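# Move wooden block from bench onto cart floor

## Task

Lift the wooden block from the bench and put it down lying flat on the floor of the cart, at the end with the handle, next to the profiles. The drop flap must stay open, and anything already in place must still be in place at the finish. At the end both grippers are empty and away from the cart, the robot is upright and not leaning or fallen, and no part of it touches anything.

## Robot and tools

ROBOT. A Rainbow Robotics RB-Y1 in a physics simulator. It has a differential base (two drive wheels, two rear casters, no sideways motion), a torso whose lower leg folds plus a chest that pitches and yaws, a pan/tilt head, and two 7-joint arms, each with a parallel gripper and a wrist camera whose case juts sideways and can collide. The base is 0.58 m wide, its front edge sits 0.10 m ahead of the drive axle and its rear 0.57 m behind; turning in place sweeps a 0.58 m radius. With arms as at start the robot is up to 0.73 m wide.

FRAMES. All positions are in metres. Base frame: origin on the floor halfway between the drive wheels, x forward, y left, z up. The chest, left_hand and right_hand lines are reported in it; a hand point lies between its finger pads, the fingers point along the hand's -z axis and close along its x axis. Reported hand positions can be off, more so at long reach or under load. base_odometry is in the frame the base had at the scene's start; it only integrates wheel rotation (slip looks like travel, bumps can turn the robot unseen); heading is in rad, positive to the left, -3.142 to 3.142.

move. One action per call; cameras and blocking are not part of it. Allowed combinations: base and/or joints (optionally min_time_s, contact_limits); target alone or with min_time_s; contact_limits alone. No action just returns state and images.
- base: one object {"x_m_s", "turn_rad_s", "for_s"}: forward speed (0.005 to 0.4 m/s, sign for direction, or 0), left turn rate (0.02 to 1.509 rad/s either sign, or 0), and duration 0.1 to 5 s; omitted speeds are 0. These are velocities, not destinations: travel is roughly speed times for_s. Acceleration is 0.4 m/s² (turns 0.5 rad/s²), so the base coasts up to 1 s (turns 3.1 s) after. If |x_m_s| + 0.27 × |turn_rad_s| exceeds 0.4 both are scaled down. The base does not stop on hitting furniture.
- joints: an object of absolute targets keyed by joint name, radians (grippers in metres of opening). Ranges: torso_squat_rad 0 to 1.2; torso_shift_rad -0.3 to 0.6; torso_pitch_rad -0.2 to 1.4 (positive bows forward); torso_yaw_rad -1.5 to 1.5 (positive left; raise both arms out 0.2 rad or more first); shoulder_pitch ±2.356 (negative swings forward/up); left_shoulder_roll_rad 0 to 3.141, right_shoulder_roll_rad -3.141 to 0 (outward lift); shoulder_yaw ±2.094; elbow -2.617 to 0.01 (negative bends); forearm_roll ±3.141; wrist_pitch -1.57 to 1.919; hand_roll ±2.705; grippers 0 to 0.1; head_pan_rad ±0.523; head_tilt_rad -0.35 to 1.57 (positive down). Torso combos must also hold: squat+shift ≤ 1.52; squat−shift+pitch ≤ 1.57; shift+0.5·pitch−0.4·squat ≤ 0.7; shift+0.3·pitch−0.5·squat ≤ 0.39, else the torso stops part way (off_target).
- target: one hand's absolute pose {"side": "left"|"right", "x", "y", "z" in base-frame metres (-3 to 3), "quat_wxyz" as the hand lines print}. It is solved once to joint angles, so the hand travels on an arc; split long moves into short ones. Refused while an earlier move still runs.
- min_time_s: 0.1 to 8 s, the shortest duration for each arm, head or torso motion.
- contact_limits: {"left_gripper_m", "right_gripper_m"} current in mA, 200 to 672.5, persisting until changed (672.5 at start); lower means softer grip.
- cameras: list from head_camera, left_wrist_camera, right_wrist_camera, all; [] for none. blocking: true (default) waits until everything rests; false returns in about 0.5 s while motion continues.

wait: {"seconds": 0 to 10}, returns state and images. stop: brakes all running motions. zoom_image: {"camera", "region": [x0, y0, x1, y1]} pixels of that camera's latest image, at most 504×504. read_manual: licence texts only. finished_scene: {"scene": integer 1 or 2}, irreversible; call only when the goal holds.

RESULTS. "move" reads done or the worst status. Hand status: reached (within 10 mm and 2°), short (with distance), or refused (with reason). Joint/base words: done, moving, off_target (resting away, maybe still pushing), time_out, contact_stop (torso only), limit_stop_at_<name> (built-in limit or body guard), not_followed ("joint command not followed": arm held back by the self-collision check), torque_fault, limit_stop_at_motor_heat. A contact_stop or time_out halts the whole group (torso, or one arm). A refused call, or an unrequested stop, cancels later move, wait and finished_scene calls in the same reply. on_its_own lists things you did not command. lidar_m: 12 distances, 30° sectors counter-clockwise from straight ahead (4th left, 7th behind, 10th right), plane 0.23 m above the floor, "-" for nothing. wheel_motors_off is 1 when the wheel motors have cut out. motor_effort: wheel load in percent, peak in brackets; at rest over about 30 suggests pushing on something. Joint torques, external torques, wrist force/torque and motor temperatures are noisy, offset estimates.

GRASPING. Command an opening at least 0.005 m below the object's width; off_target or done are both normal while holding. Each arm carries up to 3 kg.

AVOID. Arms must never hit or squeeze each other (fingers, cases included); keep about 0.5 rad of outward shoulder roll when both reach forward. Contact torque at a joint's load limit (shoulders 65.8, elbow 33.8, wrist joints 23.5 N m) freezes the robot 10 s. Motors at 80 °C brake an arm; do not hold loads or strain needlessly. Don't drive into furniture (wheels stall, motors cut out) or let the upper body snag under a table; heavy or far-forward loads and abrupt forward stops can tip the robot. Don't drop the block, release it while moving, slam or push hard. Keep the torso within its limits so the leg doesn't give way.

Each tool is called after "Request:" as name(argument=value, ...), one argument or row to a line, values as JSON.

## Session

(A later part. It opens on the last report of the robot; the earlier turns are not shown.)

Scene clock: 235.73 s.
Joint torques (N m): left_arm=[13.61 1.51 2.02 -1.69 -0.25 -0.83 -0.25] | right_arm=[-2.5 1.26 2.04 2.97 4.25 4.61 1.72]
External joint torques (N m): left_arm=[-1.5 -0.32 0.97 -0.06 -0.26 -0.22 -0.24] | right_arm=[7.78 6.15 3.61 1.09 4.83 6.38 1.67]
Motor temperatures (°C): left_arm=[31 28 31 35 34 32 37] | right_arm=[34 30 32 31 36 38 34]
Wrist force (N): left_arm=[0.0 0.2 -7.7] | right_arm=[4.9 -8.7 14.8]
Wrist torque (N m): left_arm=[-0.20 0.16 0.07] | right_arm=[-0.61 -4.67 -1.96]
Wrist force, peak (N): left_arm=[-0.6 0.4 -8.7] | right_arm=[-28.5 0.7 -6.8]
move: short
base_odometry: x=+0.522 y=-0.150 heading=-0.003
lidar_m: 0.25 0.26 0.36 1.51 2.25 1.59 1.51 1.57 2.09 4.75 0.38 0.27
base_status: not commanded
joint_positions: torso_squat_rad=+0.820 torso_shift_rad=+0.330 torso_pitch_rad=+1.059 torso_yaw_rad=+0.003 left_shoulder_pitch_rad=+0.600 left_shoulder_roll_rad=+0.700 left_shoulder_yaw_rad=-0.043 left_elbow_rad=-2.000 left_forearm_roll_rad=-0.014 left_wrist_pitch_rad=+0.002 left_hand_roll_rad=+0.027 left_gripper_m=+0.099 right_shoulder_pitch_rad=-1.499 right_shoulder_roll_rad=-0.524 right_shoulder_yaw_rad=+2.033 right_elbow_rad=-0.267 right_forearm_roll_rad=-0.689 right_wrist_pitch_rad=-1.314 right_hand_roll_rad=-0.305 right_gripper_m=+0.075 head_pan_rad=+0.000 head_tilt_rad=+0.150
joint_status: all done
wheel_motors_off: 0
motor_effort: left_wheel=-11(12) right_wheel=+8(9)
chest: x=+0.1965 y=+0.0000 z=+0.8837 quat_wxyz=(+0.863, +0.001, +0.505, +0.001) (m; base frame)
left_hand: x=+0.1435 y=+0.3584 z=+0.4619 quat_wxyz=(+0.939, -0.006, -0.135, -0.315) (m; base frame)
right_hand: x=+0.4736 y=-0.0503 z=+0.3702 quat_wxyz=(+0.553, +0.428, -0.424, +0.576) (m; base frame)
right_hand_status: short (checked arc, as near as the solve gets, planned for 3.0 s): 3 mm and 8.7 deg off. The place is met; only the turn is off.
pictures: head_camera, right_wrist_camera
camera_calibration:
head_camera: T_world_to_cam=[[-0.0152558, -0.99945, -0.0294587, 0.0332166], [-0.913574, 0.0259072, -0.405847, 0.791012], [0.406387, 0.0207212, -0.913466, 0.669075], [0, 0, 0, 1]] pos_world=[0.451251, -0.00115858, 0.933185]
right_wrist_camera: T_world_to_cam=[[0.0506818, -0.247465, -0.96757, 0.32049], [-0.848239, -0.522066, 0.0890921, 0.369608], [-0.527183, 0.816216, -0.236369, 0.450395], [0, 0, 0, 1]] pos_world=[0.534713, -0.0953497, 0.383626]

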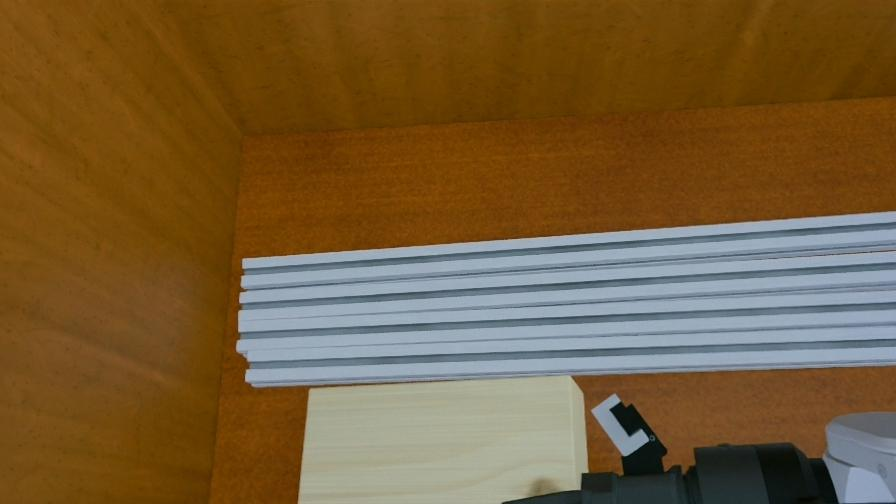

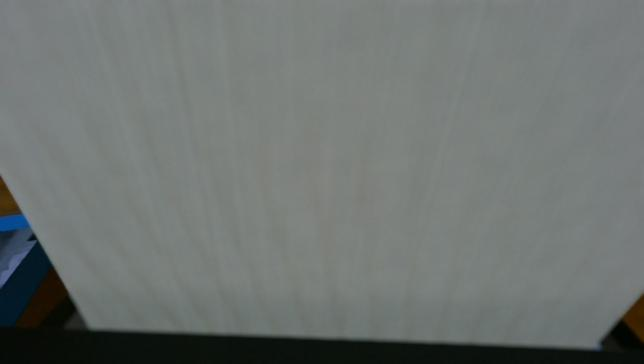

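Request:
move(
  target={"side":"right","x":0.465,"y":-0.12,"z":0.46,"quat_wxyz":[0.5534,0.4229,-0.3875,0.6039]},
  min_time_s=3,
  cameras=[],
)

Request:
move(
  target={"side":"right","x":0.465,"y":-0.22,"z":0.50,"quat_wxyz":[0.5922,0.3622,-0.3318,0.6463]},
  min_time_s=3,
  cameras=["head_camera"],
)

Request:
move(
  joints={"torso_yaw_rad":0.3},
  min_time_s=3,
  cameras=["head_camera"],
)

Scene clock: 244.40 s.
Joint torques (N m): left_arm=[13.74 1.81 1.64 -1.57 -0.21 -0.83 -0.29] | right_arm=[-16.51 -9.3 -7.04 -8.03 -0.74 -8.56 0.03]
External joint torques (N m): left_arm=[-1.38 -0.02 0.6 0.06 -0.22 -0.22 -0.28] | right_arm=[-6.18 0.57 -3.52 -6.62 -0.64 -6.74 -0.01]
Motor temperatures (°C): left_arm=[31 28 31 35 34 32 37] | right_arm=[34 30 32 31 36 38 34]
Wrist force (N): left_arm=[-0.2 -0.2 -7.6] | right_arm=[-26.5 1.2 -8.5]
Wrist torque (N m): left_arm=[-0.15 0.17 0.12] | right_arm=[-0.18 1.71 0.09]
Wrist force, peak (N): left_arm=[-0.5 0.5 -8.5] | right_arm=[-29.1 2.6 -9.5]
move: done
base_odometry: x=+0.522 y=-0.150 heading=-0.003
lidar_m: 0.24 0.26 0.35 1.50 2.23 1.59 1.51 1.58 2.09 4.76 0.39 0.25
base_status: not commanded
joint_positions: torso_squat_rad=+0.820 torso_shift_rad=+0.330 torso_pitch_rad=+1.061 torso_yaw_rad=+0.003 left_shoulder_pitch_rad=+0.600 left_shoulder_roll_rad=+0.700 left_shoulder_yaw_rad=-0.043 left_elbow_rad=-2.000 left_forearm_roll_rad=-0.014 left_wrist_pitch_rad=+0.002 left_hand_roll_rad=+0.027 left_gripper_m=+0.099 right_shoulder_pitch_rad=-1.791 right_shoulder_roll_rad=-1.176 right_shoulder_yaw_rad=+2.091 right_elbow_rad=-1.322 right_forearm_roll_rad=-0.579 right_wrist_pitch_rad=-0.968 right_hand_roll_rad=-0.117 right_gripper_m=+0.074 head_pan_rad=+0.000 head_tilt_rad=+0.150
joint_status: all done
wheel_motors_off: 0
motor_effort: left_wheel=-6(11) right_wheel=+5(9)
chest: x=+0.1969 y=+0.0000 z=+0.8834 quat_wxyz=(+0.863, +0.001, +0.506, +0.001) (m; base frame)
left_hand: x=+0.1433 y=+0.3584 z=+0.4617 quat_wxyz=(+0.940, -0.006, -0.135, -0.315) (m; base frame)
right_hand: x=+0.4639 y=-0.1212 z=+0.4587 quat_wxyz=(+0.552, +0.428, -0.386, +0.603) (m; base frame)
right_hand_status: reached (checked arc, planned for 3.0 s): 2 mm and 0.6 deg off.
pictures: none
No camera images: "cameras" was empty.

Scene clock: 247.73 s.
Joint torques (N m): left_arm=[13.39 1.78 2.05 -1.47 -0.22 -0.88 -0.22] | right_arm=[-14.12 -14.06 -6.14 -6.9 -1.33 -7.45 -0.55]
External joint torques (N m): left_arm=[-1.73 -0.05 1.01 0.15 -0.23 -0.27 -0.21] | right_arm=[-6.32 -2.2 -2.37 -5.98 -1.05 -5.85 -0.59]
Motor temperatures (°C): left_arm=[31 28 31 35 34 32 37] | right_arm=[34 30 32 31 36 38 34]
Wrist force (N): left_arm=[-1.1 0.7 -7.7] | right_arm=[-23.7 1.8 -14.3]
Wrist torque (N m): left_arm=[-0.22 0.06 0.09] | right_arm=[-0.34 1.50 0.06]
Wrist force, peak (N): left_arm=[-0.5 -0.1 -8.5] | right_arm=[-25.3 1.3 -12.4]
move: done
base_odometry: x=+0.522 y=-0.150 heading=-0.003
lidar_m: 0.24 0.27 0.35 1.50 2.23 1.59 1.51 1.58 2.10 4.76 0.39 0.27
base_status: not commanded
joint_positions: torso_squat_rad=+0.820 torso_shift_rad=+0.330 torso_pitch_rad=+1.061 torso_yaw_rad=+0.003 left_shoulder_pitch_rad=+0.600 left_shoulder_roll_rad=+0.700 left_shoulder_yaw_rad=-0.043 left_elbow_rad=-2.000 left_forearm_roll_rad=-0.014 left_wrist_pitch_rad=+0.002 left_hand_roll_rad=+0.027 left_gripper_m=+0.099 right_shoulder_pitch_rad=-1.888 right_shoulder_roll_rad=-1.562 right_shoulder_yaw_rad=+2.095 right_elbow_rad=-1.576 right_forearm_roll_rad=-0.306 right_wrist_pitch_rad=-0.832 right_hand_roll_rad=-0.267 right_gripper_m=+0.074 head_pan_rad=+0.000 head_tilt_rad=+0.150
joint_status: all done
wheel_motors_off: 0
motor_effort: left_wheel=-6(7) right_wheel=+7(9)
chest: x=+0.1969 y=+0.0000 z=+0.8834 quat_wxyz=(+0.863, +0.001, +0.506, +0.001) (m; base frame)
left_hand: x=+0.1433 y=+0.3584 z=+0.4617 quat_wxyz=(+0.940, -0.006, -0.135, -0.315) (m; base frame)
right_hand: x=+0.4646 y=-0.2208 z=+0.4989 quat_wxyz=(+0.590, +0.360, -0.330, +0.643) (m; base frame)
right_hand_status: reached (checked arc, planned for 3.0 s): 1 mm and 0.1 deg off.
pictures: head_camera
camera_calibration:
head_camera: T_world_to_cam=[[-0.0151566, -0.99945, -0.0294961, 0.0332947], [-0.914012, 0.0258094, -0.404864, 0.790415], [0.405403, 0.0208235, -0.913901, 0.669215], [0, 0, 0, 1]] pos_world=[0.451653, -0.00105913, 0.932589]

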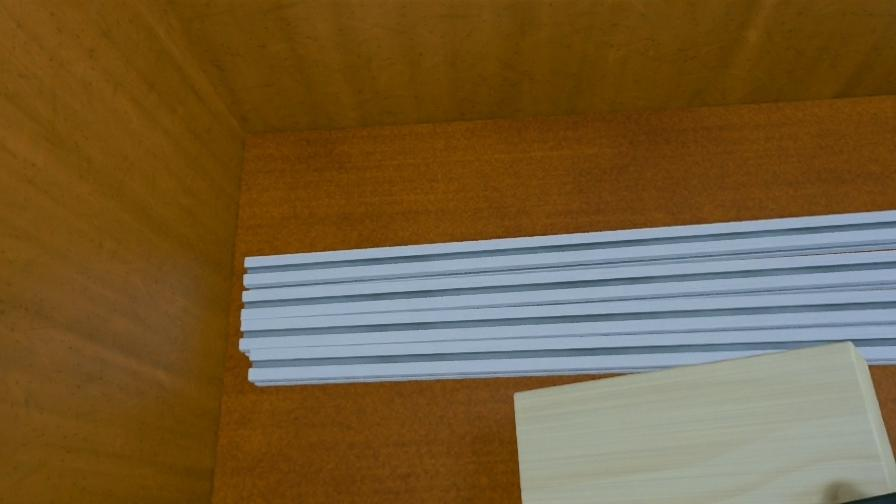

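Scene clock: 251.03 s.
Joint torques (N m): left_arm=[13.14 3.8 4.53 -0.09 -0.18 -0.55 -0.22] | right_arm=[-14.8 -7.25 -8.7 -9.56 -1.69 -8.26 -0.38]
External joint torques (N m): left_arm=[-1.43 -1.16 0.98 -0.04 -0.21 -0.24 -0.22] | right_arm=[-5.57 -0.04 -3.52 -6.72 -1.36 -6.5 -0.43]
Motor temperatures (°C): left_arm=[31 28 31 35 34 32 37] | right_arm=[34 30 32 31 36 39 34]
Wrist force (N): left_arm=[0.6 -0.8 -7.8] | right_arm=[-26.8 2.6 -8.1]
Wrist torque (N m): left_arm=[-0.12 0.20 0.08] | right_arm=[-0.19 1.69 0.11]
Wrist force, peak (N): left_arm=[0.5 -0.3 -8.5] | right_arm=[-26.3 1.7 -10.6]
move: done
base_odometry: x=+0.522 y=-0.150 heading=-0.003
lidar_m: 0.24 0.26 0.36 1.49 2.24 1.58 1.50 1.57 2.10 4.76 0.38 0.26
base_status: not commanded
joint_positions: torso_squat_rad=+0.820 torso_shift_rad=+0.330 torso_pitch_rad=+1.061 torso_yaw_rad=+0.300 left_shoulder_pitch_rad=+0.600 left_shoulder_roll_rad=+0.700 left_shoulder_yaw_rad=-0.043 left_elbow_rad=-2.000 left_forearm_roll_rad=-0.014 left_wrist_pitch_rad=+0.002 left_hand_roll_rad=+0.027 left_gripper_m=+0.099 right_shoulder_pitch_rad=-1.888 right_shoulder_roll_rad=-1.563 right_shoulder_yaw_rad=+2.095 right_elbow_rad=-1.576 right_forearm_roll_rad=-0.306 right_wrist_pitch_rad=-0.831 right_hand_roll_rad=-0.267 right_gripper_m=+0.074 head_pan_rad=+0.000 head_tilt_rad=+0.150
joint_status: all done
wheel_motors_off: 0
motor_effort: left_wheel=-6(7) right_wheel=+5(8)
chest: x=+0.1969 y=+0.0000 z=+0.8834 quat_wxyz=(+0.853, +0.076, +0.500, +0.129) (m; base frame)
left_hand: x=+0.0848 y=+0.4428 z=+0.5663 quat_wxyz=(+0.953, +0.125, -0.093, -0.261) (m; base frame)
right_hand: x=+0.4863 y=-0.0750 z=+0.4602 quat_wxyz=(+0.491, +0.455, -0.383, +0.636) (m; base frame)
pictures: head_camera
camera_calibration:
head_camera: T_world_to_cam=[[0.127304, -0.950323, -0.284041, 0.230074], [-0.915699, -0.00255486, -0.401858, 0.788037], [0.381169, 0.311254, -0.870535, 0.635738], [0, 0, 0, 1]] pos_world=[0.449992, 0.0227823, 0.935461]

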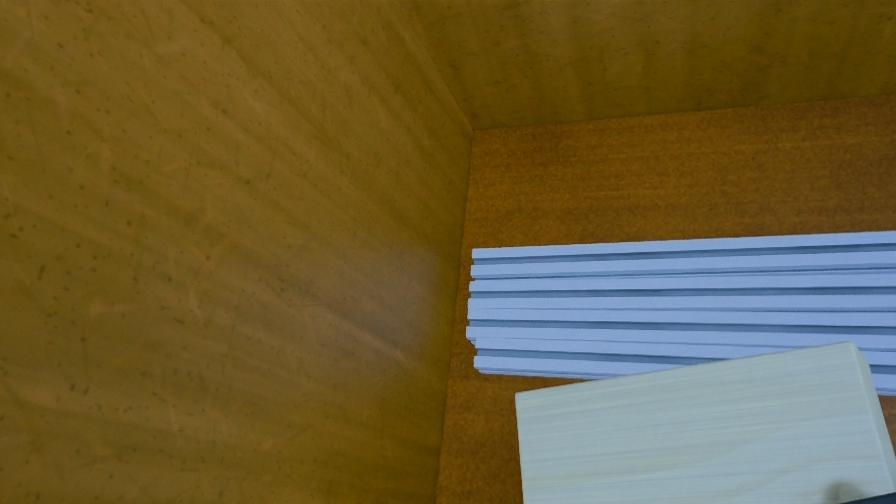

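Request:
move(
  target={"side":"right","x":0.472,"y":-0.06,"z":0.425,"quat_wxyz":[0.53,0.46,-0.425,0.57]},
  min_time_s=3,
  cameras=["head_camera"],
)

Request:
move(
  target={"side":"right","x":0.472,"y":-0.06,"z":0.37,"quat_wxyz":[0.5099,0.4837,-0.4432,0.5565]},
  min_time_s=4,
  cameras=["head_camera"],
)

Scene clock: 255.73 s.
Joint torques (N m): left_arm=[13.19 4.32 4.63 0.03 -0.14 -0.56 -0.15] | right_arm=[-11.96 -3.91 -10.41 -9.92 -0.62 -9.22 0.14]
External joint torques (N m): left_arm=[-1.38 -0.64 1.08 0.08 -0.17 -0.25 -0.14] | right_arm=[-3.66 4.51 -6.39 -6.93 -0.66 -7.34 0.09]
Motor temperatures (°C): left_arm=[31 28 31 35 34 32 37] | right_arm=[34 30 32 31 36 39 34]
Wrist force (N): left_arm=[0.0 -1.3 -7.2] | right_arm=[-27.3 1.7 -6.0]
Wrist torque (N m): left_arm=[-0.09 0.14 0.08] | right_arm=[-0.29 1.71 0.10]
Wrist force, peak (N): left_arm=[0.4 -0.5 -8.2] | right_arm=[-27.8 0.9 -6.9]
move: done
base_odometry: x=+0.522 y=-0.150 heading=-0.003
lidar_m: 0.25 0.26 0.34 1.50 2.24 1.59 1.50 1.57 2.09 4.76 0.39 0.27
base_status: not commanded
joint_positions: torso_squat_rad=+0.820 torso_shift_rad=+0.330 torso_pitch_rad=+1.061 torso_yaw_rad=+0.300 left_shoulder_pitch_rad=+0.600 left_shoulder_roll_rad=+0.700 left_shoulder_yaw_rad=-0.043 left_elbow_rad=-2.000 left_forearm_roll_rad=-0.014 left_wrist_pitch_rad=+0.002 left_hand_roll_rad=+0.027 left_gripper_m=+0.099 right_shoulder_pitch_rad=-1.647 right_shoulder_roll_rad=-1.434 right_shoulder_yaw_rad=+2.012 right_elbow_rad=-1.449 right_forearm_roll_rad=-0.591 right_wrist_pitch_rad=-0.902 right_hand_roll_rad=-0.046 right_gripper_m=+0.074 head_pan_rad=+0.000 head_tilt_rad=+0.150
joint_status: all done
wheel_motors_off: 0
motor_effort: left_wheel=-7(7) right_wheel=+7(9)
chest: x=+0.1969 y=+0.0000 z=+0.8834 quat_wxyz=(+0.853, +0.076, +0.500, +0.129) (m; base frame)
left_hand: x=+0.0848 y=+0.4428 z=+0.5663 quat_wxyz=(+0.953, +0.125, -0.093, -0.261) (m; base frame)
right_hand: x=+0.4723 y=-0.0622 z=+0.4237 quat_wxyz=(+0.535, +0.456, -0.420, +0.574) (m; base frame)
right_hand_status: reached (checked arc, planned for 3.0 s): 3 mm and 1.0 deg off.
pictures: head_camera
camera_calibration:
head_camera: T_world_to_cam=[[0.127304, -0.950323, -0.284041, 0.230074], [-0.915699, -0.00255486, -0.401858, 0.788037], [0.381169, 0.311254, -0.870535, 0.635738], [0, 0, 0, 1]] pos_world=[0.449992, 0.0227823, 0.935461]

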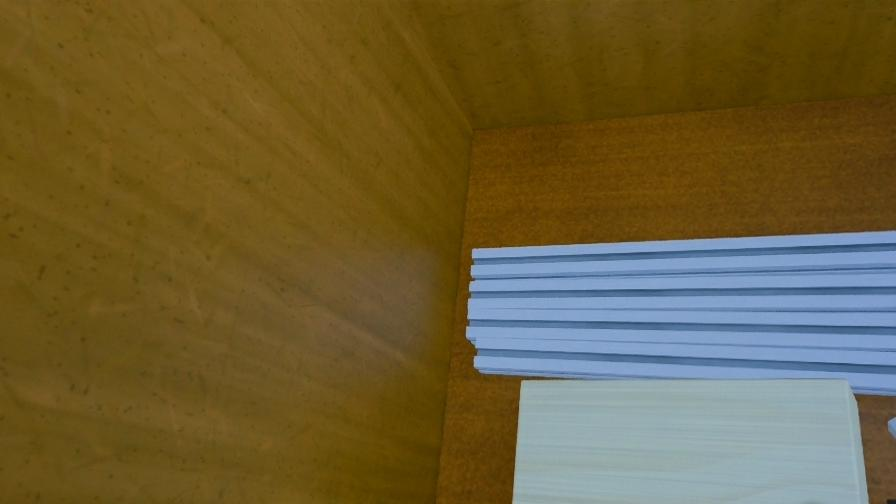

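Scene clock: 260.07 s.
Joint torques (N m): left_arm=[12.95 3.79 4.63 0.07 -0.18 -0.61 -0.26] | right_arm=[-12.6 -3.04 -8.93 -5.8 -1.21 -9.24 -0.52]
External joint torques (N m): left_arm=[-1.62 -1.17 1.08 0.12 -0.21 -0.3 -0.26] | right_arm=[-4 4.78 -6.24 -4.96 -1.08 -7.34 -0.57]
Motor temperatures (°C): left_arm=[31 28 31 35 34 32 37] | right_arm=[34 30 32 31 36 39 34]
Wrist force (N): left_arm=[0.4 -0.7 -7.5] | right_arm=[-27.6 1.4 -4.1]
Wrist torque (N m): left_arm=[-0.19 0.17 0.08] | right_arm=[-0.27 1.77 0.12]
Wrist force, peak (N): left_arm=[0.6 -1.2 -8.2] | right_arm=[-28.4 1.6 -5.4]
move: done
base_odometry: x=+0.522 y=-0.150 heading=-0.003
lidar_m: 0.25 0.26 0.35 1.48 2.23 1.57 1.51 1.58 2.09 4.76 0.38 0.28
base_status: not commanded
joint_positions: torso_squat_rad=+0.820 torso_shift_rad=+0.330 torso_pitch_rad=+1.061 torso_yaw_rad=+0.300 left_shoulder_pitch_rad=+0.600 left_shoulder_roll_rad=+0.700 left_shoulder_yaw_rad=-0.043 left_elbow_rad=-2.000 left_forearm_roll_rad=-0.014 left_wrist_pitch_rad=+0.002 left_hand_roll_rad=+0.027 left_gripper_m=+0.099 right_shoulder_pitch_rad=-1.483 right_shoulder_roll_rad=-1.137 right_shoulder_yaw_rad=+2.004 right_elbow_rad=-0.906 right_forearm_roll_rad=-0.641 right_wrist_pitch_rad=-1.231 right_hand_roll_rad=-0.099 right_gripper_m=+0.074 head_pan_rad=+0.000 head_tilt_rad=+0.150
joint_status: all done
wheel_motors_off: 0
motor_effort: left_wheel=-6(7) right_wheel=+7(8)
chest: x=+0.1969 y=+0.0000 z=+0.8834 quat_wxyz=(+0.853, +0.076, +0.500, +0.129) (m; base frame)
left_hand: x=+0.0848 y=+0.4428 z=+0.5663 quat_wxyz=(+0.953, +0.125, -0.093, -0.261) (m; base frame)
right_hand: x=+0.4712 y=-0.0613 z=+0.3696 quat_wxyz=(+0.513, +0.479, -0.440, +0.559) (m; base frame)
right_hand_status: reached (checked arc, planned for 4.0 s): 2 mm and 0.8 deg off.
pictures: head_camera
camera_calibration:
head_camera: T_world_to_cam=[[0.127293, -0.950333, -0.284014, 0.230041], [-0.915713, -0.00256799, -0.401824, 0.788105], [0.381137, 0.311225, -0.870559, 0.635737], [0, 0, 0, 1]] pos_world=[0.450092, 0.0227823, 0.935461]

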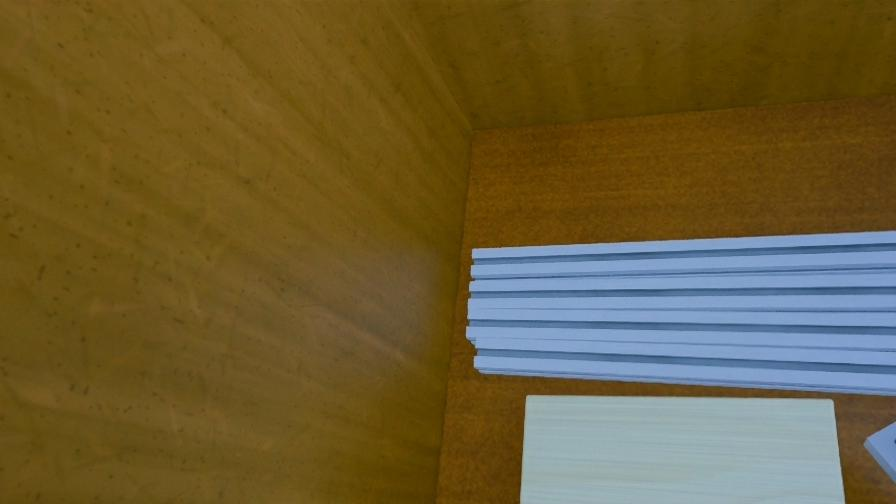

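Request:
move(
  target={"side":"right","x":0.472,"y":-0.06,"z":0.359,"quat_wxyz":[0.5099,0.4837,-0.4432,0.5565]},
  min_time_s=1.5,
  cameras=["head_camera"],
)

Scene clock: 263.70 s.
Joint torques (N m): left_arm=[13.08 3.81 4.54 0.13 -0.28 -0.58 -0.27] | right_arm=[-12.23 -2.67 -7.91 -4.68 -1.56 -9.12 -0.38]
External joint torques (N m): left_arm=[-1.48 -1.15 0.99 0.18 -0.31 -0.27 -0.27] | right_arm=[-3.67 4.82 -5.56 -4.48 -1.34 -7.23 -0.43]
Motor temperatures (°C): left_arm=[31 28 31 35 34 32 37] | right_arm=[34 30 32 31 36 39 34]
Wrist force (N): left_arm=[0.5 -0.9 -8.1] | right_arm=[-28.1 1.5 -4.0]
Wrist torque (N m): left_arm=[-0.12 0.21 0.10] | right_arm=[-0.28 1.73 0.10]
Wrist force, peak (N): left_arm=[0.4 -1.7 -8.4] | right_arm=[-28.4 0.9 -3.7]
move: done
base_odometry: x=+0.522 y=-0.150 heading=-0.003
lidar_m: 0.25 0.26 0.35 1.50 2.24 1.59 1.50 1.57 2.09 4.76 0.38 0.27
base_status: not commanded
joint_positions: torso_squat_rad=+0.820 torso_shift_rad=+0.330 torso_pitch_rad=+1.061 torso_yaw_rad=+0.300 left_shoulder_pitch_rad=+0.600 left_shoulder_roll_rad=+0.700 left_shoulder_yaw_rad=-0.043 left_elbow_rad=-2.000 left_forearm_roll_rad=-0.014 left_wrist_pitch_rad=+0.002 left_hand_roll_rad=+0.027 left_gripper_m=+0.099 right_shoulder_pitch_rad=-1.443 right_shoulder_roll_rad=-1.060 right_shoulder_yaw_rad=+1.999 right_elbow_rad=-0.750 right_forearm_roll_rad=-0.649 right_wrist_pitch_rad=-1.304 right_hand_roll_rad=-0.135 right_gripper_m=+0.074 head_pan_rad=+0.000 head_tilt_rad=+0.150
joint_status: all done
wheel_motors_off: 0
motor_effort: left_wheel=-6(7) right_wheel=+7(9)
chest: x=+0.1969 y=+0.0000 z=+0.8834 quat_wxyz=(+0.853, +0.076, +0.500, +0.129) (m; base frame)
left_hand: x=+0.0848 y=+0.4428 z=+0.5663 quat_wxyz=(+0.953, +0.125, -0.093, -0.261) (m; base frame)
right_hand: x=+0.4716 y=-0.0612 z=+0.3581 quat_wxyz=(+0.511, +0.482, -0.442, +0.558) (m; base frame)
right_hand_status: reached (checked arc, planned for 1.5 s): 2 mm and 0.4 deg off.
pictures: head_camera
camera_calibration:
head_camera: T_world_to_cam=[[0.127293, -0.950333, -0.284014, 0.230041], [-0.915713, -0.00256799, -0.401824, 0.788105], [0.381137, 0.311225, -0.870559, 0.635737], [0, 0, 0, 1]] pos_world=[0.450092, 0.0227823, 0.935461]

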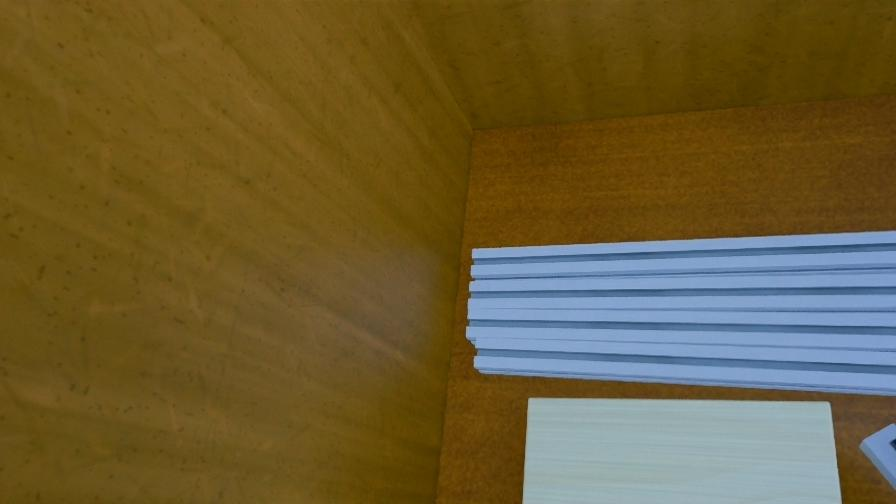

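Request:
move(
  target={"side":"right","x":0.472,"y":-0.06,"z":0.346,"quat_wxyz":[0.5099,0.4837,-0.4432,0.5565]},
  min_time_s=1.5,
  cameras=["head_camera","right_wrist_camera"],
)

Scene clock: 268.73 s.
Joint torques (N m): left_arm=[13.29 4.02 4.37 0.01 -0.21 -0.58 -0.16] | right_arm=[-6.33 -3.46 -2.53 2.54 -0.37 1.87 -0.51]
External joint torques (N m): left_arm=[-1.26 -0.95 0.82 0.07 -0.25 -0.27 -0.16] | right_arm=[2.15 3.49 -0.57 1.94 -0.04 3.74 -0.56]
Motor temperatures (°C): left_arm=[31 28 31 35 34 32 37] | right_arm=[34 30 32 31 36 39 34]
Wrist force (N): left_arm=[0.5 -1.1 -7.1] | right_arm=[-3.6 1.9 7.7]
Wrist torque (N m): left_arm=[-0.18 0.18 0.09] | right_arm=[-0.01 -3.05 0.40]
Wrist force, peak (N): left_arm=[0.5 -1.1 -8.5] | right_arm=[-28.4 1.6 -4.3]
move: done
base_odometry: x=+0.522 y=-0.150 heading=-0.003
lidar_m: 0.24 0.26 0.34 1.50 2.24 1.57 1.50 1.58 2.09 4.76 0.38 0.28
base_status: not commanded
joint_positions: torso_squat_rad=+0.820 torso_shift_rad=+0.330 torso_pitch_rad=+1.060 torso_yaw_rad=+0.300 left_shoulder_pitch_rad=+0.600 left_shoulder_roll_rad=+0.700 left_shoulder_yaw_rad=-0.043 left_elbow_rad=-2.000 left_forearm_roll_rad=-0.014 left_wrist_pitch_rad=+0.002 left_hand_roll_rad=+0.027 left_gripper_m=+0.099 right_shoulder_pitch_rad=-1.395 right_shoulder_roll_rad=-0.965 right_shoulder_yaw_rad=+1.992 right_elbow_rad=-0.558 right_forearm_roll_rad=-0.661 right_wrist_pitch_rad=-1.384 right_hand_roll_rad=-0.182 right_gripper_m=+0.074 head_pan_rad=+0.000 head_tilt_rad=+0.150
joint_status: all done
wheel_motors_off: 0
motor_effort: left_wheel=-8(9) right_wheel=+8(9)
chest: x=+0.1966 y=+0.0000 z=+0.8836 quat_wxyz=(+0.853, +0.076, +0.500, +0.129) (m; base frame)
left_hand: x=+0.0848 y=+0.4428 z=+0.5664 quat_wxyz=(+0.953, +0.125, -0.093, -0.261) (m; base frame)
right_hand: x=+0.4723 y=-0.0601 z=+0.3472 quat_wxyz=(+0.511, +0.482, -0.443, +0.558) (m; base frame)
right_hand_status: reached (checked arc, planned for 1.5 s): 1 mm and 0.3 deg off.
pictures: head_camera, right_wrist_camera
camera_calibration:
head_camera: T_world_to_cam=[[0.12746, -0.950323, -0.283971, 0.230089], [-0.915385, -0.00247997, -0.402572, 0.788447], [0.381869, 0.311254, -0.870228, 0.635596], [0, 0, 0, 1]] pos_world=[0.449691, 0.0227825, 0.935858]
right_wrist_camera: T_world_to_cam=[[0.0409303, -0.114353, -0.992597, 0.317257], [-0.814804, -0.578792, 0.0330812, 0.365603], [-0.57829, 0.807417, -0.116865, 0.434407], [0, 0, 0, 1]] pos_world=[0.536122, -0.10286, 0.35358]

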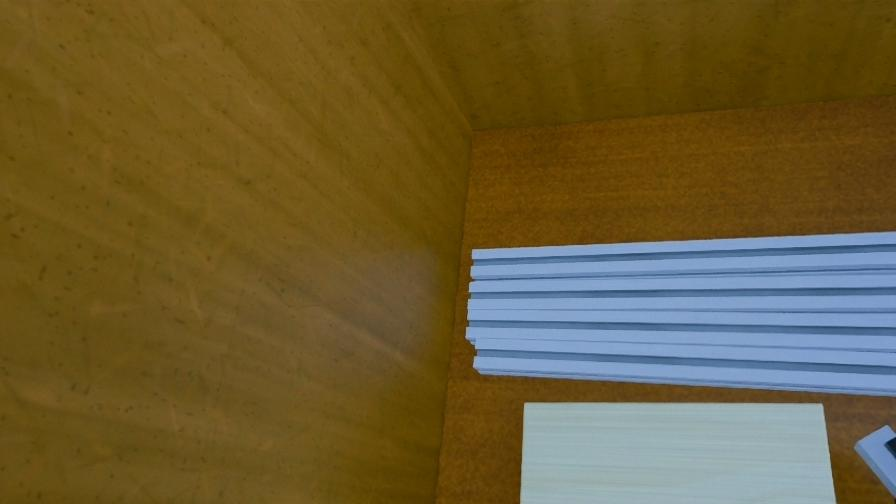

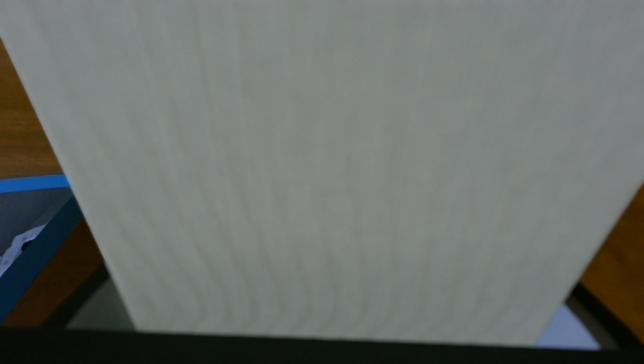

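Request:
move(
  joints={"right_gripper_m":0.08},
  cameras=[],
)

Request:
move(
  joints={"right_gripper_m":0.09},
  cameras=["head_camera","right_wrist_camera"],
)

Request:
move(
  target={"side":"right","x":0.472,"y":-0.105,"z":0.347,"quat_wxyz":[0.511,0.482,-0.443,0.558]},
  min_time_s=3,
  cameras=["head_camera","right_wrist_camera"],
)

Scene clock: 272.23 s.
Joint torques (N m): left_arm=[13.35 3.88 4.57 -0.07 -0.16 -0.55 -0.3] | right_arm=[-8.37 -4.39 -2.6 0.38 -0.49 -3.91 -0.16]
External joint torques (N m): left_arm=[-1.21 -1.09 1.02 -0.02 -0.2 -0.24 -0.29] | right_arm=[0.08 2.55 -0.65 -0.23 -0.15 -2.04 -0.21]
Motor temperatures (°C): left_arm=[31 28 31 35 34 32 37] | right_arm=[34 30 32 31 36 39 34]
Wrist force (N): left_arm=[0.4 -1.0 -7.6] | right_arm=[-16.6 1.3 -2.3]
Wrist torque (N m): left_arm=[-0.17 0.14 0.08] | right_arm=[-0.31 -0.53 -0.18]
Wrist force, peak (N): left_arm=[0.1 -1.4 -8.2] | right_arm=[-17.7 1.2 -1.4]
move: done
base_odometry: x=+0.522 y=-0.150 heading=-0.003
lidar_m: 0.25 0.27 0.35 1.48 2.24 1.58 1.51 1.57 2.09 4.76 0.38 0.26
base_status: not commanded
joint_positions: torso_squat_rad=+0.820 torso_shift_rad=+0.330 torso_pitch_rad=+1.060 torso_yaw_rad=+0.300 left_shoulder_pitch_rad=+0.600 left_shoulder_roll_rad=+0.700 left_shoulder_yaw_rad=-0.043 left_elbow_rad=-2.000 left_forearm_roll_rad=-0.014 left_wrist_pitch_rad=+0.002 left_hand_roll_rad=+0.027 left_gripper_m=+0.099 right_shoulder_pitch_rad=-1.394 right_shoulder_roll_rad=-0.964 right_shoulder_yaw_rad=+1.992 right_elbow_rad=-0.557 right_forearm_roll_rad=-0.661 right_wrist_pitch_rad=-1.382 right_hand_roll_rad=-0.182 right_gripper_m=+0.080 head_pan_rad=+0.000 head_tilt_rad=+0.150
joint_status: all done
wheel_motors_off: 0
motor_effort: left_wheel=-7(9) right_wheel=+7(9)
chest: x=+0.1968 y=+0.0000 z=+0.8835 quat_wxyz=(+0.853, +0.076, +0.500, +0.129) (m; base frame)
left_hand: x=+0.0848 y=+0.4428 z=+0.5664 quat_wxyz=(+0.953, +0.125, -0.093, -0.261) (m; base frame)
right_hand: x=+0.4720 y=-0.0602 z=+0.3465 quat_wxyz=(+0.511, +0.481, -0.442, +0.558) (m; base frame)
pictures: none
No camera images: "cameras" was empty.

Scene clock: 272.80 s.
Joint torques (N m): left_arm=[13.55 3.85 4.22 0.04 -0.18 -0.54 -0.23] | right_arm=[-8.75 -5.32 -2.47 0.36 -0.39 -4.02 -0.21]
External joint torques (N m): left_arm=[-1.01 -1.12 0.67 0.09 -0.21 -0.23 -0.23] | right_arm=[-0.29 1.62 -0.52 -0.24 -0.06 -2.14 -0.26]
Motor temperatures (°C): left_arm=[31 28 31 35 34 32 37] | right_arm=[34 30 32 31 36 39 34]
Wrist force (N): left_arm=[0.4 -0.7 -7.6] | right_arm=[-16.2 1.2 -3.6]
Wrist torque (N m): left_arm=[-0.14 0.21 0.09] | right_arm=[-0.27 -0.57 -0.16]
Wrist force, peak (N): left_arm=[0.2 -0.7 -8.2] | right_arm=[-17.3 2.0 -3.9]
move: done
base_odometry: x=+0.522 y=-0.150 heading=-0.003
lidar_m: 0.24 0.26 0.36 1.50 2.25 1.57 1.51 1.57 2.10 4.76 0.38 0.27
base_status: not commanded
joint_positions: torso_squat_rad=+0.820 torso_shift_rad=+0.330 torso_pitch_rad=+1.060 torso_yaw_rad=+0.300 left_shoulder_pitch_rad=+0.600 left_shoulder_roll_rad=+0.700 left_shoulder_yaw_rad=-0.043 left_elbow_rad=-2.000 left_forearm_roll_rad=-0.014 left_wrist_pitch_rad=+0.002 left_hand_roll_rad=+0.027 left_gripper_m=+0.099 right_shoulder_pitch_rad=-1.394 right_shoulder_roll_rad=-0.964 right_shoulder_yaw_rad=+1.992 right_elbow_rad=-0.557 right_forearm_roll_rad=-0.661 right_wrist_pitch_rad=-1.382 right_hand_roll_rad=-0.182 right_gripper_m=+0.090 head_pan_rad=+0.000 head_tilt_rad=+0.150
joint_status: all done
wheel_motors_off: 0
motor_effort: left_wheel=-7(8) right_wheel=+8(9)
chest: x=+0.1968 y=+0.0000 z=+0.8835 quat_wxyz=(+0.853, +0.076, +0.500, +0.129) (m; base frame)
left_hand: x=+0.0848 y=+0.4428 z=+0.5664 quat_wxyz=(+0.953, +0.125, -0.093, -0.261) (m; base frame)
right_hand: x=+0.4719 y=-0.0601 z=+0.3465 quat_wxyz=(+0.511, +0.481, -0.442, +0.558) (m; base frame)
pictures: head_camera, right_wrist_camera
camera_calibration:
head_camera: T_world_to_cam=[[0.127417, -0.950326, -0.283982, 0.230038], [-0.915561, -0.00257713, -0.40217, 0.788257], [0.381461, 0.311247, -0.87041, 0.635701], [0, 0, 0, 1]] pos_world=[0.449892, 0.0227822, 0.93566]
right_wrist_camera: T_world_to_cam=[[0.0401353, -0.115997, -0.992438, 0.316668], [-0.814799, -0.578704, 0.034688, 0.364819], [-0.578352, 0.807246, -0.117741, 0.434467], [0, 0, 0, 1]] pos_world=[0.535819, -0.102867, 0.352773]

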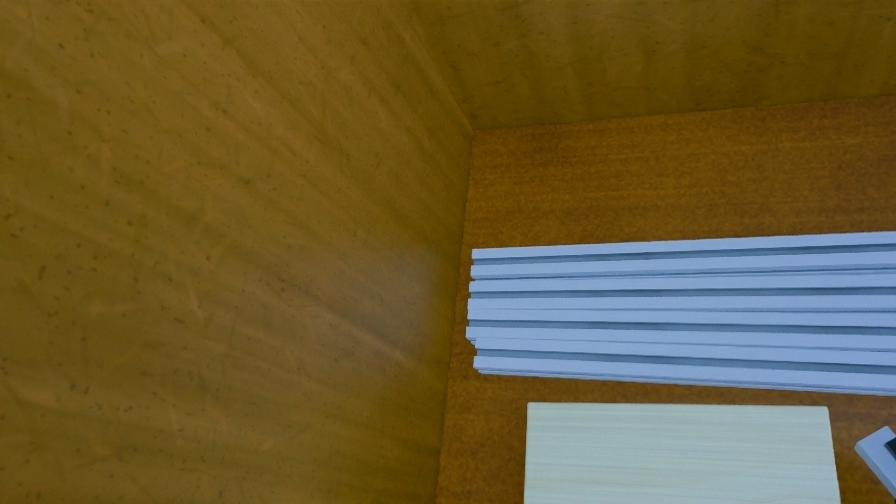

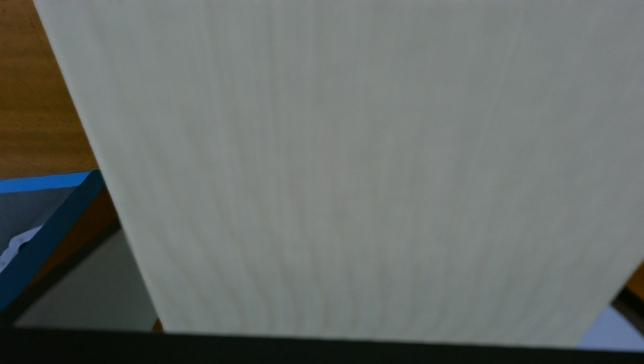

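Scene clock: 276.13 s.
Joint torques (N m): left_arm=[13.35 3.99 4.93 0 -0.21 -0.48 -0.18] | right_arm=[-7.28 -10.2 -3.83 2.98 -1.44 -3.93 -0.2]
External joint torques (N m): left_arm=[-1.21 -0.98 1.38 0.06 -0.25 -0.16 -0.18] | right_arm=[0.01 -1.81 -2.43 1.21 -1 -2.07 -0.25]
Motor temperatures (°C): left_arm=[31 28 31 35 34 32 37] | right_arm=[34 30 32 31 36 39 34]
Wrist force (N): left_arm=[0.5 -0.8 -7.7] | right_arm=[-16.0 1.7 -5.8]
Wrist torque (N m): left_arm=[-0.16 0.21 0.11] | right_arm=[-0.26 -0.66 -0.21]
Wrist force, peak (N): left_arm=[-0.1 -0.8 -8.2] | right_arm=[-16.6 3.0 -6.8]
move: done
base_odometry: x=+0.522 y=-0.150 heading=-0.003
lidar_m: 0.25 0.26 0.36 1.49 2.23 1.59 1.50 1.57 2.08 4.76 0.39 0.26
base_status: not commanded
joint_positions: torso_squat_rad=+0.820 torso_shift_rad=+0.330 torso_pitch_rad=+1.060 torso_yaw_rad=+0.300 left_shoulder_pitch_rad=+0.600 left_shoulder_roll_rad=+0.700 left_shoulder_yaw_rad=-0.043 left_elbow_rad=-2.000 left_forearm_roll_rad=-0.014 left_wrist_pitch_rad=+0.002 left_hand_roll_rad=+0.027 left_gripper_m=+0.099 right_shoulder_pitch_rad=-1.325 right_shoulder_roll_rad=-0.964 right_shoulder_yaw_rad=+1.991 right_elbow_rad=-0.388 right_forearm_roll_rad=-0.667 right_wrist_pitch_rad=-1.529 right_hand_roll_rad=-0.222 right_gripper_m=+0.090 head_pan_rad=+0.000 head_tilt_rad=+0.150
joint_status: all done
wheel_motors_off: 0
motor_effort: left_wheel=-7(8) right_wheel=+6(10)
chest: x=+0.1968 y=+0.0000 z=+0.8835 quat_wxyz=(+0.853, +0.076, +0.500, +0.129) (m; base frame)
left_hand: x=+0.0848 y=+0.4428 z=+0.5664 quat_wxyz=(+0.953, +0.125, -0.093, -0.261) (m; base frame)
right_hand: x=+0.4713 y=-0.1046 z=+0.3474 quat_wxyz=(+0.513, +0.479, -0.441, +0.559) (m; base frame)
right_hand_status: reached (checked arc, planned for 3.0 s): 1 mm and 0.5 deg off.
pictures: head_camera, right_wrist_camera
camera_calibration:
head_camera: T_world_to_cam=[[0.127452, -0.950296, -0.284065, 0.230099], [-0.915561, -0.00257549, -0.40217, 0.788257], [0.381449, 0.311337, -0.870383, 0.635678], [0, 0, 0, 1]] pos_world=[0.449892, 0.022782, 0.93566]
right_wrist_camera: T_world_to_cam=[[0.0416773, -0.123527, -0.991466, 0.310617], [-0.815563, -0.577442, 0.0376606, 0.337901], [-0.577166, 0.807033, -0.12481, 0.471956], [0, 0, 0, 1]] pos_world=[0.535031, -0.147397, 0.354146]

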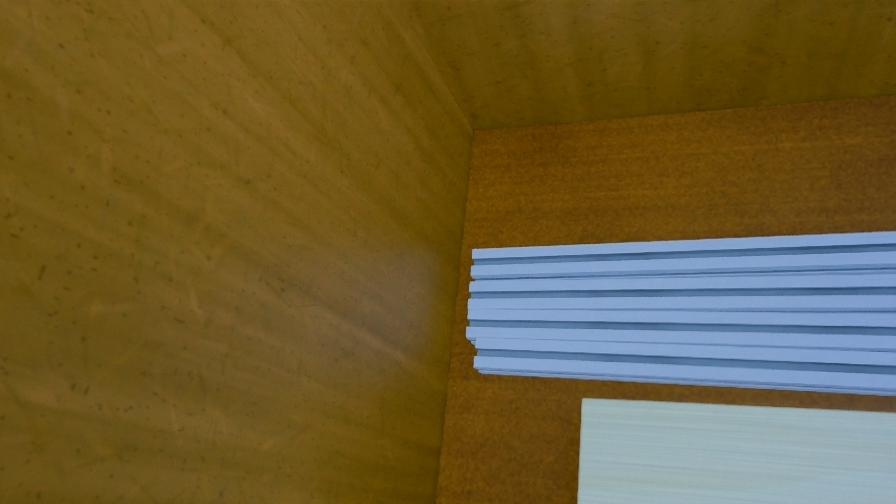

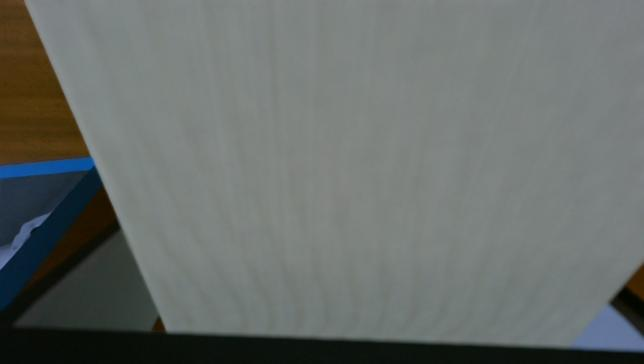

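Request:
move(
  joints={"right_gripper_m":0.1},
  cameras=[],
)

Request:
move(
  target={"side":"right","x":0.472,"y":-0.055,"z":0.352,"quat_wxyz":[0.5000,0.5000,-0.4582,0.5458]},
  min_time_s=3,
  cameras=["head_camera","right_wrist_camera"],
)

Scene clock: 280.17 s.
Joint torques (N m): left_arm=[13.23 3.88 4.85 0.11 -0.13 -0.61 -0.34] | right_arm=[-7.5 -10.59 -3.96 3.07 -1.45 -3.89 -0.24]
External joint torques (N m): left_arm=[-1.33 -1.08 1.3 0.16 -0.16 -0.3 -0.33] | right_arm=[-0.22 -2.2 -2.56 1.3 -1 -2.04 -0.29]
Motor temperatures (°C): left_arm=[31 28 31 35 34 32 37] | right_arm=[34 30 32 31 36 39 34]
Wrist force (N): left_arm=[0.3 -0.7 -7.3] | right_arm=[-16.5 2.2 -6.0]
Wrist torque (N m): left_arm=[-0.17 0.17 0.05] | right_arm=[-0.24 -0.74 -0.20]
Wrist force, peak (N): left_arm=[0.6 -0.7 -8.5] | right_arm=[-16.6 2.3 -6.8]
move: done
base_odometry: x=+0.522 y=-0.150 heading=-0.003
lidar_m: 0.25 0.26 0.35 1.49 2.24 1.59 1.50 1.57 2.10 4.76 0.39 0.27
base_status: not commanded
joint_positions: torso_squat_rad=+0.820 torso_shift_rad=+0.330 torso_pitch_rad=+1.060 torso_yaw_rad=+0.300 left_shoulder_pitch_rad=+0.600 left_shoulder_roll_rad=+0.700 left_shoulder_yaw_rad=-0.043 left_elbow_rad=-2.000 left_forearm_roll_rad=-0.014 left_wrist_pitch_rad=+0.002 left_hand_roll_rad=+0.027 left_gripper_m=+0.099 right_shoulder_pitch_rad=-1.325 right_shoulder_roll_rad=-0.964 right_shoulder_yaw_rad=+1.991 right_elbow_rad=-0.388 right_forearm_roll_rad=-0.667 right_wrist_pitch_rad=-1.529 right_hand_roll_rad=-0.222 right_gripper_m=+0.099 head_pan_rad=+0.000 head_tilt_rad=+0.150
joint_status: all done
wheel_motors_off: 0
motor_effort: left_wheel=-7(8) right_wheel=+7(9)
chest: x=+0.1968 y=+0.0000 z=+0.8835 quat_wxyz=(+0.853, +0.076, +0.500, +0.129) (m; base frame)
left_hand: x=+0.0848 y=+0.4428 z=+0.5664 quat_wxyz=(+0.953, +0.125, -0.093, -0.261) (m; base frame)
right_hand: x=+0.4713 y=-0.1046 z=+0.3474 quat_wxyz=(+0.513, +0.479, -0.441, +0.559) (m; base frame)
pictures: none
No camera images: "cameras" was empty.

Scene clock: 283.50 s.
Joint torques (N m): left_arm=[13.22 3.61 4.61 0.02 -0.12 -0.58 -0.26] | right_arm=[-12.84 -1.4 -4.78 0.6 -1.52 -4.13 -0.15]
External joint torques (N m): left_arm=[-1.34 -1.36 1.06 0.08 -0.15 -0.27 -0.25] | right_arm=[-4.52 4.9 -3.19 -0.69 -1.07 -2.26 -0.2]
Motor temperatures (°C): left_arm=[31 28 31 35 34 32 37] | right_arm=[34 30 32 31 36 38 34]
Wrist force (N): left_arm=[0.6 -1.2 -7.7] | right_arm=[-17.0 1.6 2.6]
Wrist torque (N m): left_arm=[-0.14 0.21 0.07] | right_arm=[-0.26 -0.30 -0.21]
Wrist force, peak (N): left_arm=[0.4 -0.8 -8.6] | right_arm=[-17.4 1.7 3.3]
move: done
base_odometry: x=+0.522 y=-0.150 heading=-0.003
lidar_m: 0.25 0.25 0.35 1.51 2.25 1.58 1.51 1.57 2.08 4.76 0.38 0.27
base_status: not commanded
joint_positions: torso_squat_rad=+0.820 torso_shift_rad=+0.330 torso_pitch_rad=+1.060 torso_yaw_rad=+0.300 left_shoulder_pitch_rad=+0.600 left_shoulder_roll_rad=+0.700 left_shoulder_yaw_rad=-0.043 left_elbow_rad=-2.000 left_forearm_roll_rad=-0.014 left_wrist_pitch_rad=+0.002 left_hand_roll_rad=+0.027 left_gripper_m=+0.099 right_shoulder_pitch_rad=-1.353 right_shoulder_roll_rad=-0.876 right_shoulder_yaw_rad=+1.979 right_elbow_rad=-0.378 right_forearm_roll_rad=-0.674 right_wrist_pitch_rad=-1.501 right_hand_roll_rad=-0.234 right_gripper_m=+0.099 head_pan_rad=+0.000 head_tilt_rad=+0.150
joint_status: all done
wheel_motors_off: 0
motor_effort: left_wheel=-7(8) right_wheel=+7(9)
chest: x=+0.1968 y=+0.0000 z=+0.8835 quat_wxyz=(+0.853, +0.076, +0.500, +0.129) (m; base frame)
left_hand: x=+0.0848 y=+0.4428 z=+0.5664 quat_wxyz=(+0.953, +0.125, -0.093, -0.261) (m; base frame)
right_hand: x=+0.4714 y=-0.0560 z=+0.3518 quat_wxyz=(+0.500, +0.496, -0.455, +0.545) (m; base frame)
right_hand_status: reached (checked arc, planned for 3.0 s): 1 mm and 0.4 deg off.
pictures: head_camera, right_wrist_camera
camera_calibration:
head_camera: T_world_to_cam=[[0.127417, -0.950326, -0.283982, 0.230038], [-0.915561, -0.00257713, -0.40217, 0.788257], [0.381461, 0.311247, -0.87041, 0.635701], [0, 0, 0, 1]] pos_world=[0.449892, 0.0227822, 0.93566]
right_wrist_camera: T_world_to_cam=[[0.0343358, -0.0645665, -0.997323, 0.32975], [-0.814343, -0.580306, 0.0095327, 0.37509], [-0.579367, 0.811835, -0.0725045, 0.416256], [0, 0, 0, 1]] pos_world=[0.535295, -0.0989737, 0.355472]

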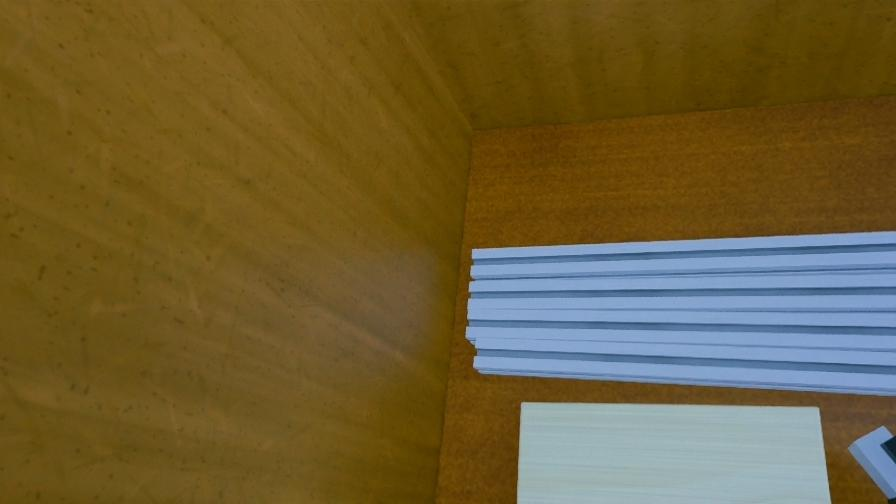

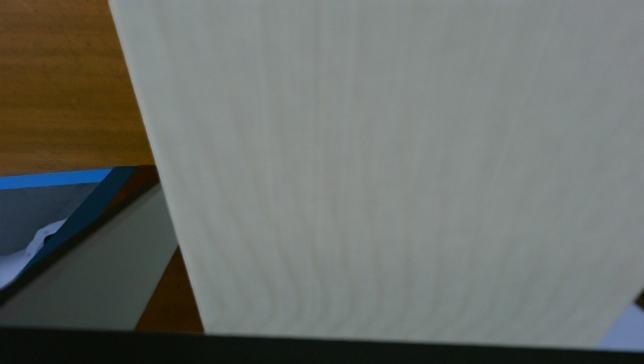

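Request:
move(
  target={"side":"right","x":0.472,"y":-0.06,"z":0.343,"quat_wxyz":[0.4912,0.5091,-0.4665,0.5362]},
  min_time_s=2,
  cameras=["right_wrist_camera"],
)

Request:
move(
  target={"side":"right","x":0.472,"y":-0.11,"z":0.343,"quat_wxyz":[0.4912,0.5091,-0.4665,0.5362]},
  min_time_s=0.3,
  cameras=["head_camera","right_wrist_camera"],
)

Scene clock: 287.00 s.
Joint torques (N m): left_arm=[13.61 3.72 4.47 -0.05 -0.31 -0.52 -0.25] | right_arm=[-9 -1.68 -4 0.97 -1.37 -4.46 -0.31]
External joint torques (N m): left_arm=[-0.95 -1.25 0.92 0 -0.34 -0.21 -0.24] | right_arm=[-1.08 4.42 -2.67 -0.79 -0.87 -2.62 -0.36]
Motor temperatures (°C): left_arm=[31 28 31 35 34 32 37] | right_arm=[34 30 32 31 36 38 34]
Wrist force (N): left_arm=[1.1 -1.6 -7.8] | right_arm=[-16.8 1.4 1.5]
Wrist torque (N m): left_arm=[-0.07 0.29 0.07] | right_arm=[-0.30 -0.29 -0.12]
Wrist force, peak (N): left_arm=[1.0 -0.5 -8.3] | right_arm=[-16.9 2.7 -6.2]
move: short
base_odometry: x=+0.522 y=-0.150 heading=-0.003
lidar_m: 0.25 0.26 0.36 1.51 2.24 1.59 1.51 1.58 2.08 4.77 0.40 0.27
base_status: not commanded
joint_positions: torso_squat_rad=+0.820 torso_shift_rad=+0.330 torso_pitch_rad=+1.060 torso_yaw_rad=+0.300 left_shoulder_pitch_rad=+0.600 left_shoulder_roll_rad=+0.700 left_shoulder_yaw_rad=-0.043 left_elbow_rad=-2.000 left_forearm_roll_rad=-0.014 left_wrist_pitch_rad=+0.002 left_hand_roll_rad=+0.027 left_gripper_m=+0.099 right_shoulder_pitch_rad=-1.316 right_shoulder_roll_rad=-0.830 right_shoulder_yaw_rad=+1.968 right_elbow_rad=-0.267 right_forearm_roll_rad=-0.691 right_wrist_pitch_rad=-1.522 right_hand_roll_rad=-0.258 right_gripper_m=+0.099 head_pan_rad=+0.000 head_tilt_rad=+0.150
joint_status: all done
wheel_motors_off: 0
motor_effort: left_wheel=-7(8) right_wheel=+7(9)
chest: x=+0.1968 y=+0.0000 z=+0.8835 quat_wxyz=(+0.853, +0.076, +0.500, +0.129) (m; base frame)
left_hand: x=+0.0848 y=+0.4428 z=+0.5664 quat_wxyz=(+0.953, +0.125, -0.093, -0.261) (m; base frame)
right_hand: x=+0.4718 y=-0.0606 z=+0.3432 quat_wxyz=(+0.511, +0.483, -0.455, +0.546) (m; base frame)
right_hand_status: short (checked arc, as near as the solve gets, planned for 2.0 s): 1 mm and 4.1 deg off. The place is met; only the turn is off.
pictures: right_wrist_camera
camera_calibration:
right_wrist_camera: T_world_to_cam=[[0.0372506, -0.0907584, -0.995176, 0.317262], [-0.827073, -0.561729, 0.0202704, 0.376397], [-0.560859, 0.822328, -0.0959885, 0.419554], [0, 0, 0, 1]] pos_world=[0.5348, -0.104784, 0.348374]

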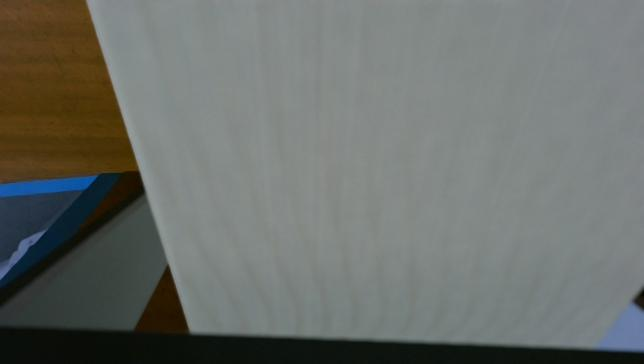

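Scene clock: 287.73 s.
Joint torques (N m): left_arm=[13.38 3.94 4.5 0.06 -0.1 -0.59 -0.29] | right_arm=[-8.53 -8.39 -3.84 1.72 -1.3 -4.56 -0.16]
External joint torques (N m): left_arm=[-1.18 -1.03 0.95 0.11 -0.14 -0.28 -0.28] | right_arm=[-1.84 -0.1 -2.62 -0.43 -0.78 -2.72 -0.2]
Motor temperatures (°C): left_arm=[31 28 31 35 34 32 37] | right_arm=[34 30 32 31 36 38 34]
Wrist force (N): left_arm=[0.5 -1.2 -7.1] | right_arm=[-16.6 1.7 -0.4]
Wrist torque (N m): left_arm=[-0.16 0.14 0.07] | right_arm=[-0.37 -0.03 -0.11]
Wrist force, peak (N): left_arm=[0.5 -1.1 -7.9] | right_arm=[-18.1 3.0 -6.2]
move: short
base_odometry: x=+0.522 y=-0.150 heading=-0.003
lidar_m: 0.25 0.26 0.35 1.49 2.23 1.59 1.51 1.57 2.08 4.75 0.38 0.26
base_status: not commanded
joint_positions: torso_squat_rad=+0.820 torso_shift_rad=+0.330 torso_pitch_rad=+1.060 torso_yaw_rad=+0.300 left_shoulder_pitch_rad=+0.600 left_shoulder_roll_rad=+0.700 left_shoulder_yaw_rad=-0.043 left_elbow_rad=-2.000 left_forearm_roll_rad=-0.014 left_wrist_pitch_rad=+0.002 left_hand_roll_rad=+0.027 left_gripper_m=+0.099 right_shoulder_pitch_rad=-1.268 right_shoulder_roll_rad=-0.917 right_shoulder_yaw_rad=+1.911 right_elbow_rad=-0.267 right_forearm_roll_rad=-0.643 right_wrist_pitch_rad=-1.569 right_hand_roll_rad=-0.254 right_gripper_m=+0.099 head_pan_rad=+0.000 head_tilt_rad=+0.150
joint_status: all done
wheel_motors_off: 0
motor_effort: left_wheel=-7(8) right_wheel=+9(11)
chest: x=+0.1968 y=+0.0000 z=+0.8835 quat_wxyz=(+0.853, +0.076, +0.500, +0.129) (m; base frame)
left_hand: x=+0.0848 y=+0.4428 z=+0.5663 quat_wxyz=(+0.953, +0.125, -0.093, -0.261) (m; base frame)
right_hand: x=+0.4714 y=-0.1100 z=+0.3433 quat_wxyz=(+0.523, +0.470, -0.448, +0.552) (m; base frame)
right_hand_status: short (checked arc, as near as the solve gets, planned for 0.3 s): 1 mm and 6.4 deg off. The place is met; only the turn is off.
pictures: head_camera, right_wrist_camera
camera_calibration:
head_camera: T_world_to_cam=[[0.127396, -0.950322, -0.284005, 0.230135], [-0.9156, -0.00257899, -0.402081, 0.788152], [0.381374, 0.311259, -0.870443, 0.635653], [0, 0, 0, 1]] pos_world=[0.449892, 0.0228822, 0.93556]
right_wrist_camera: T_world_to_cam=[[0.0390975, -0.129439, -0.990816, 0.306201], [-0.834342, -0.549872, 0.0389115, 0.346566], [-0.549858, 0.825159, -0.129495, 0.466628], [0, 0, 0, 1]] pos_world=[0.533762, -0.154841, 0.35033]

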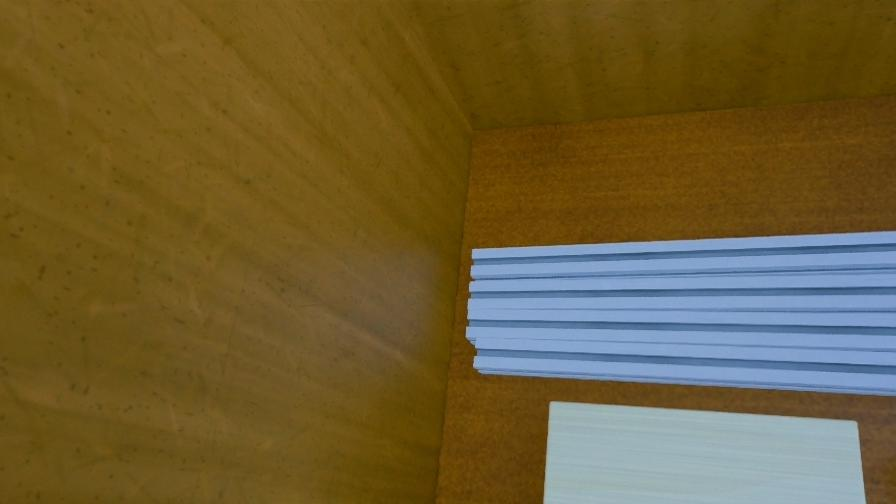

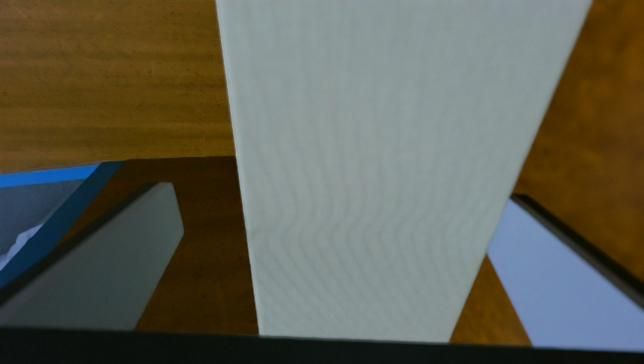

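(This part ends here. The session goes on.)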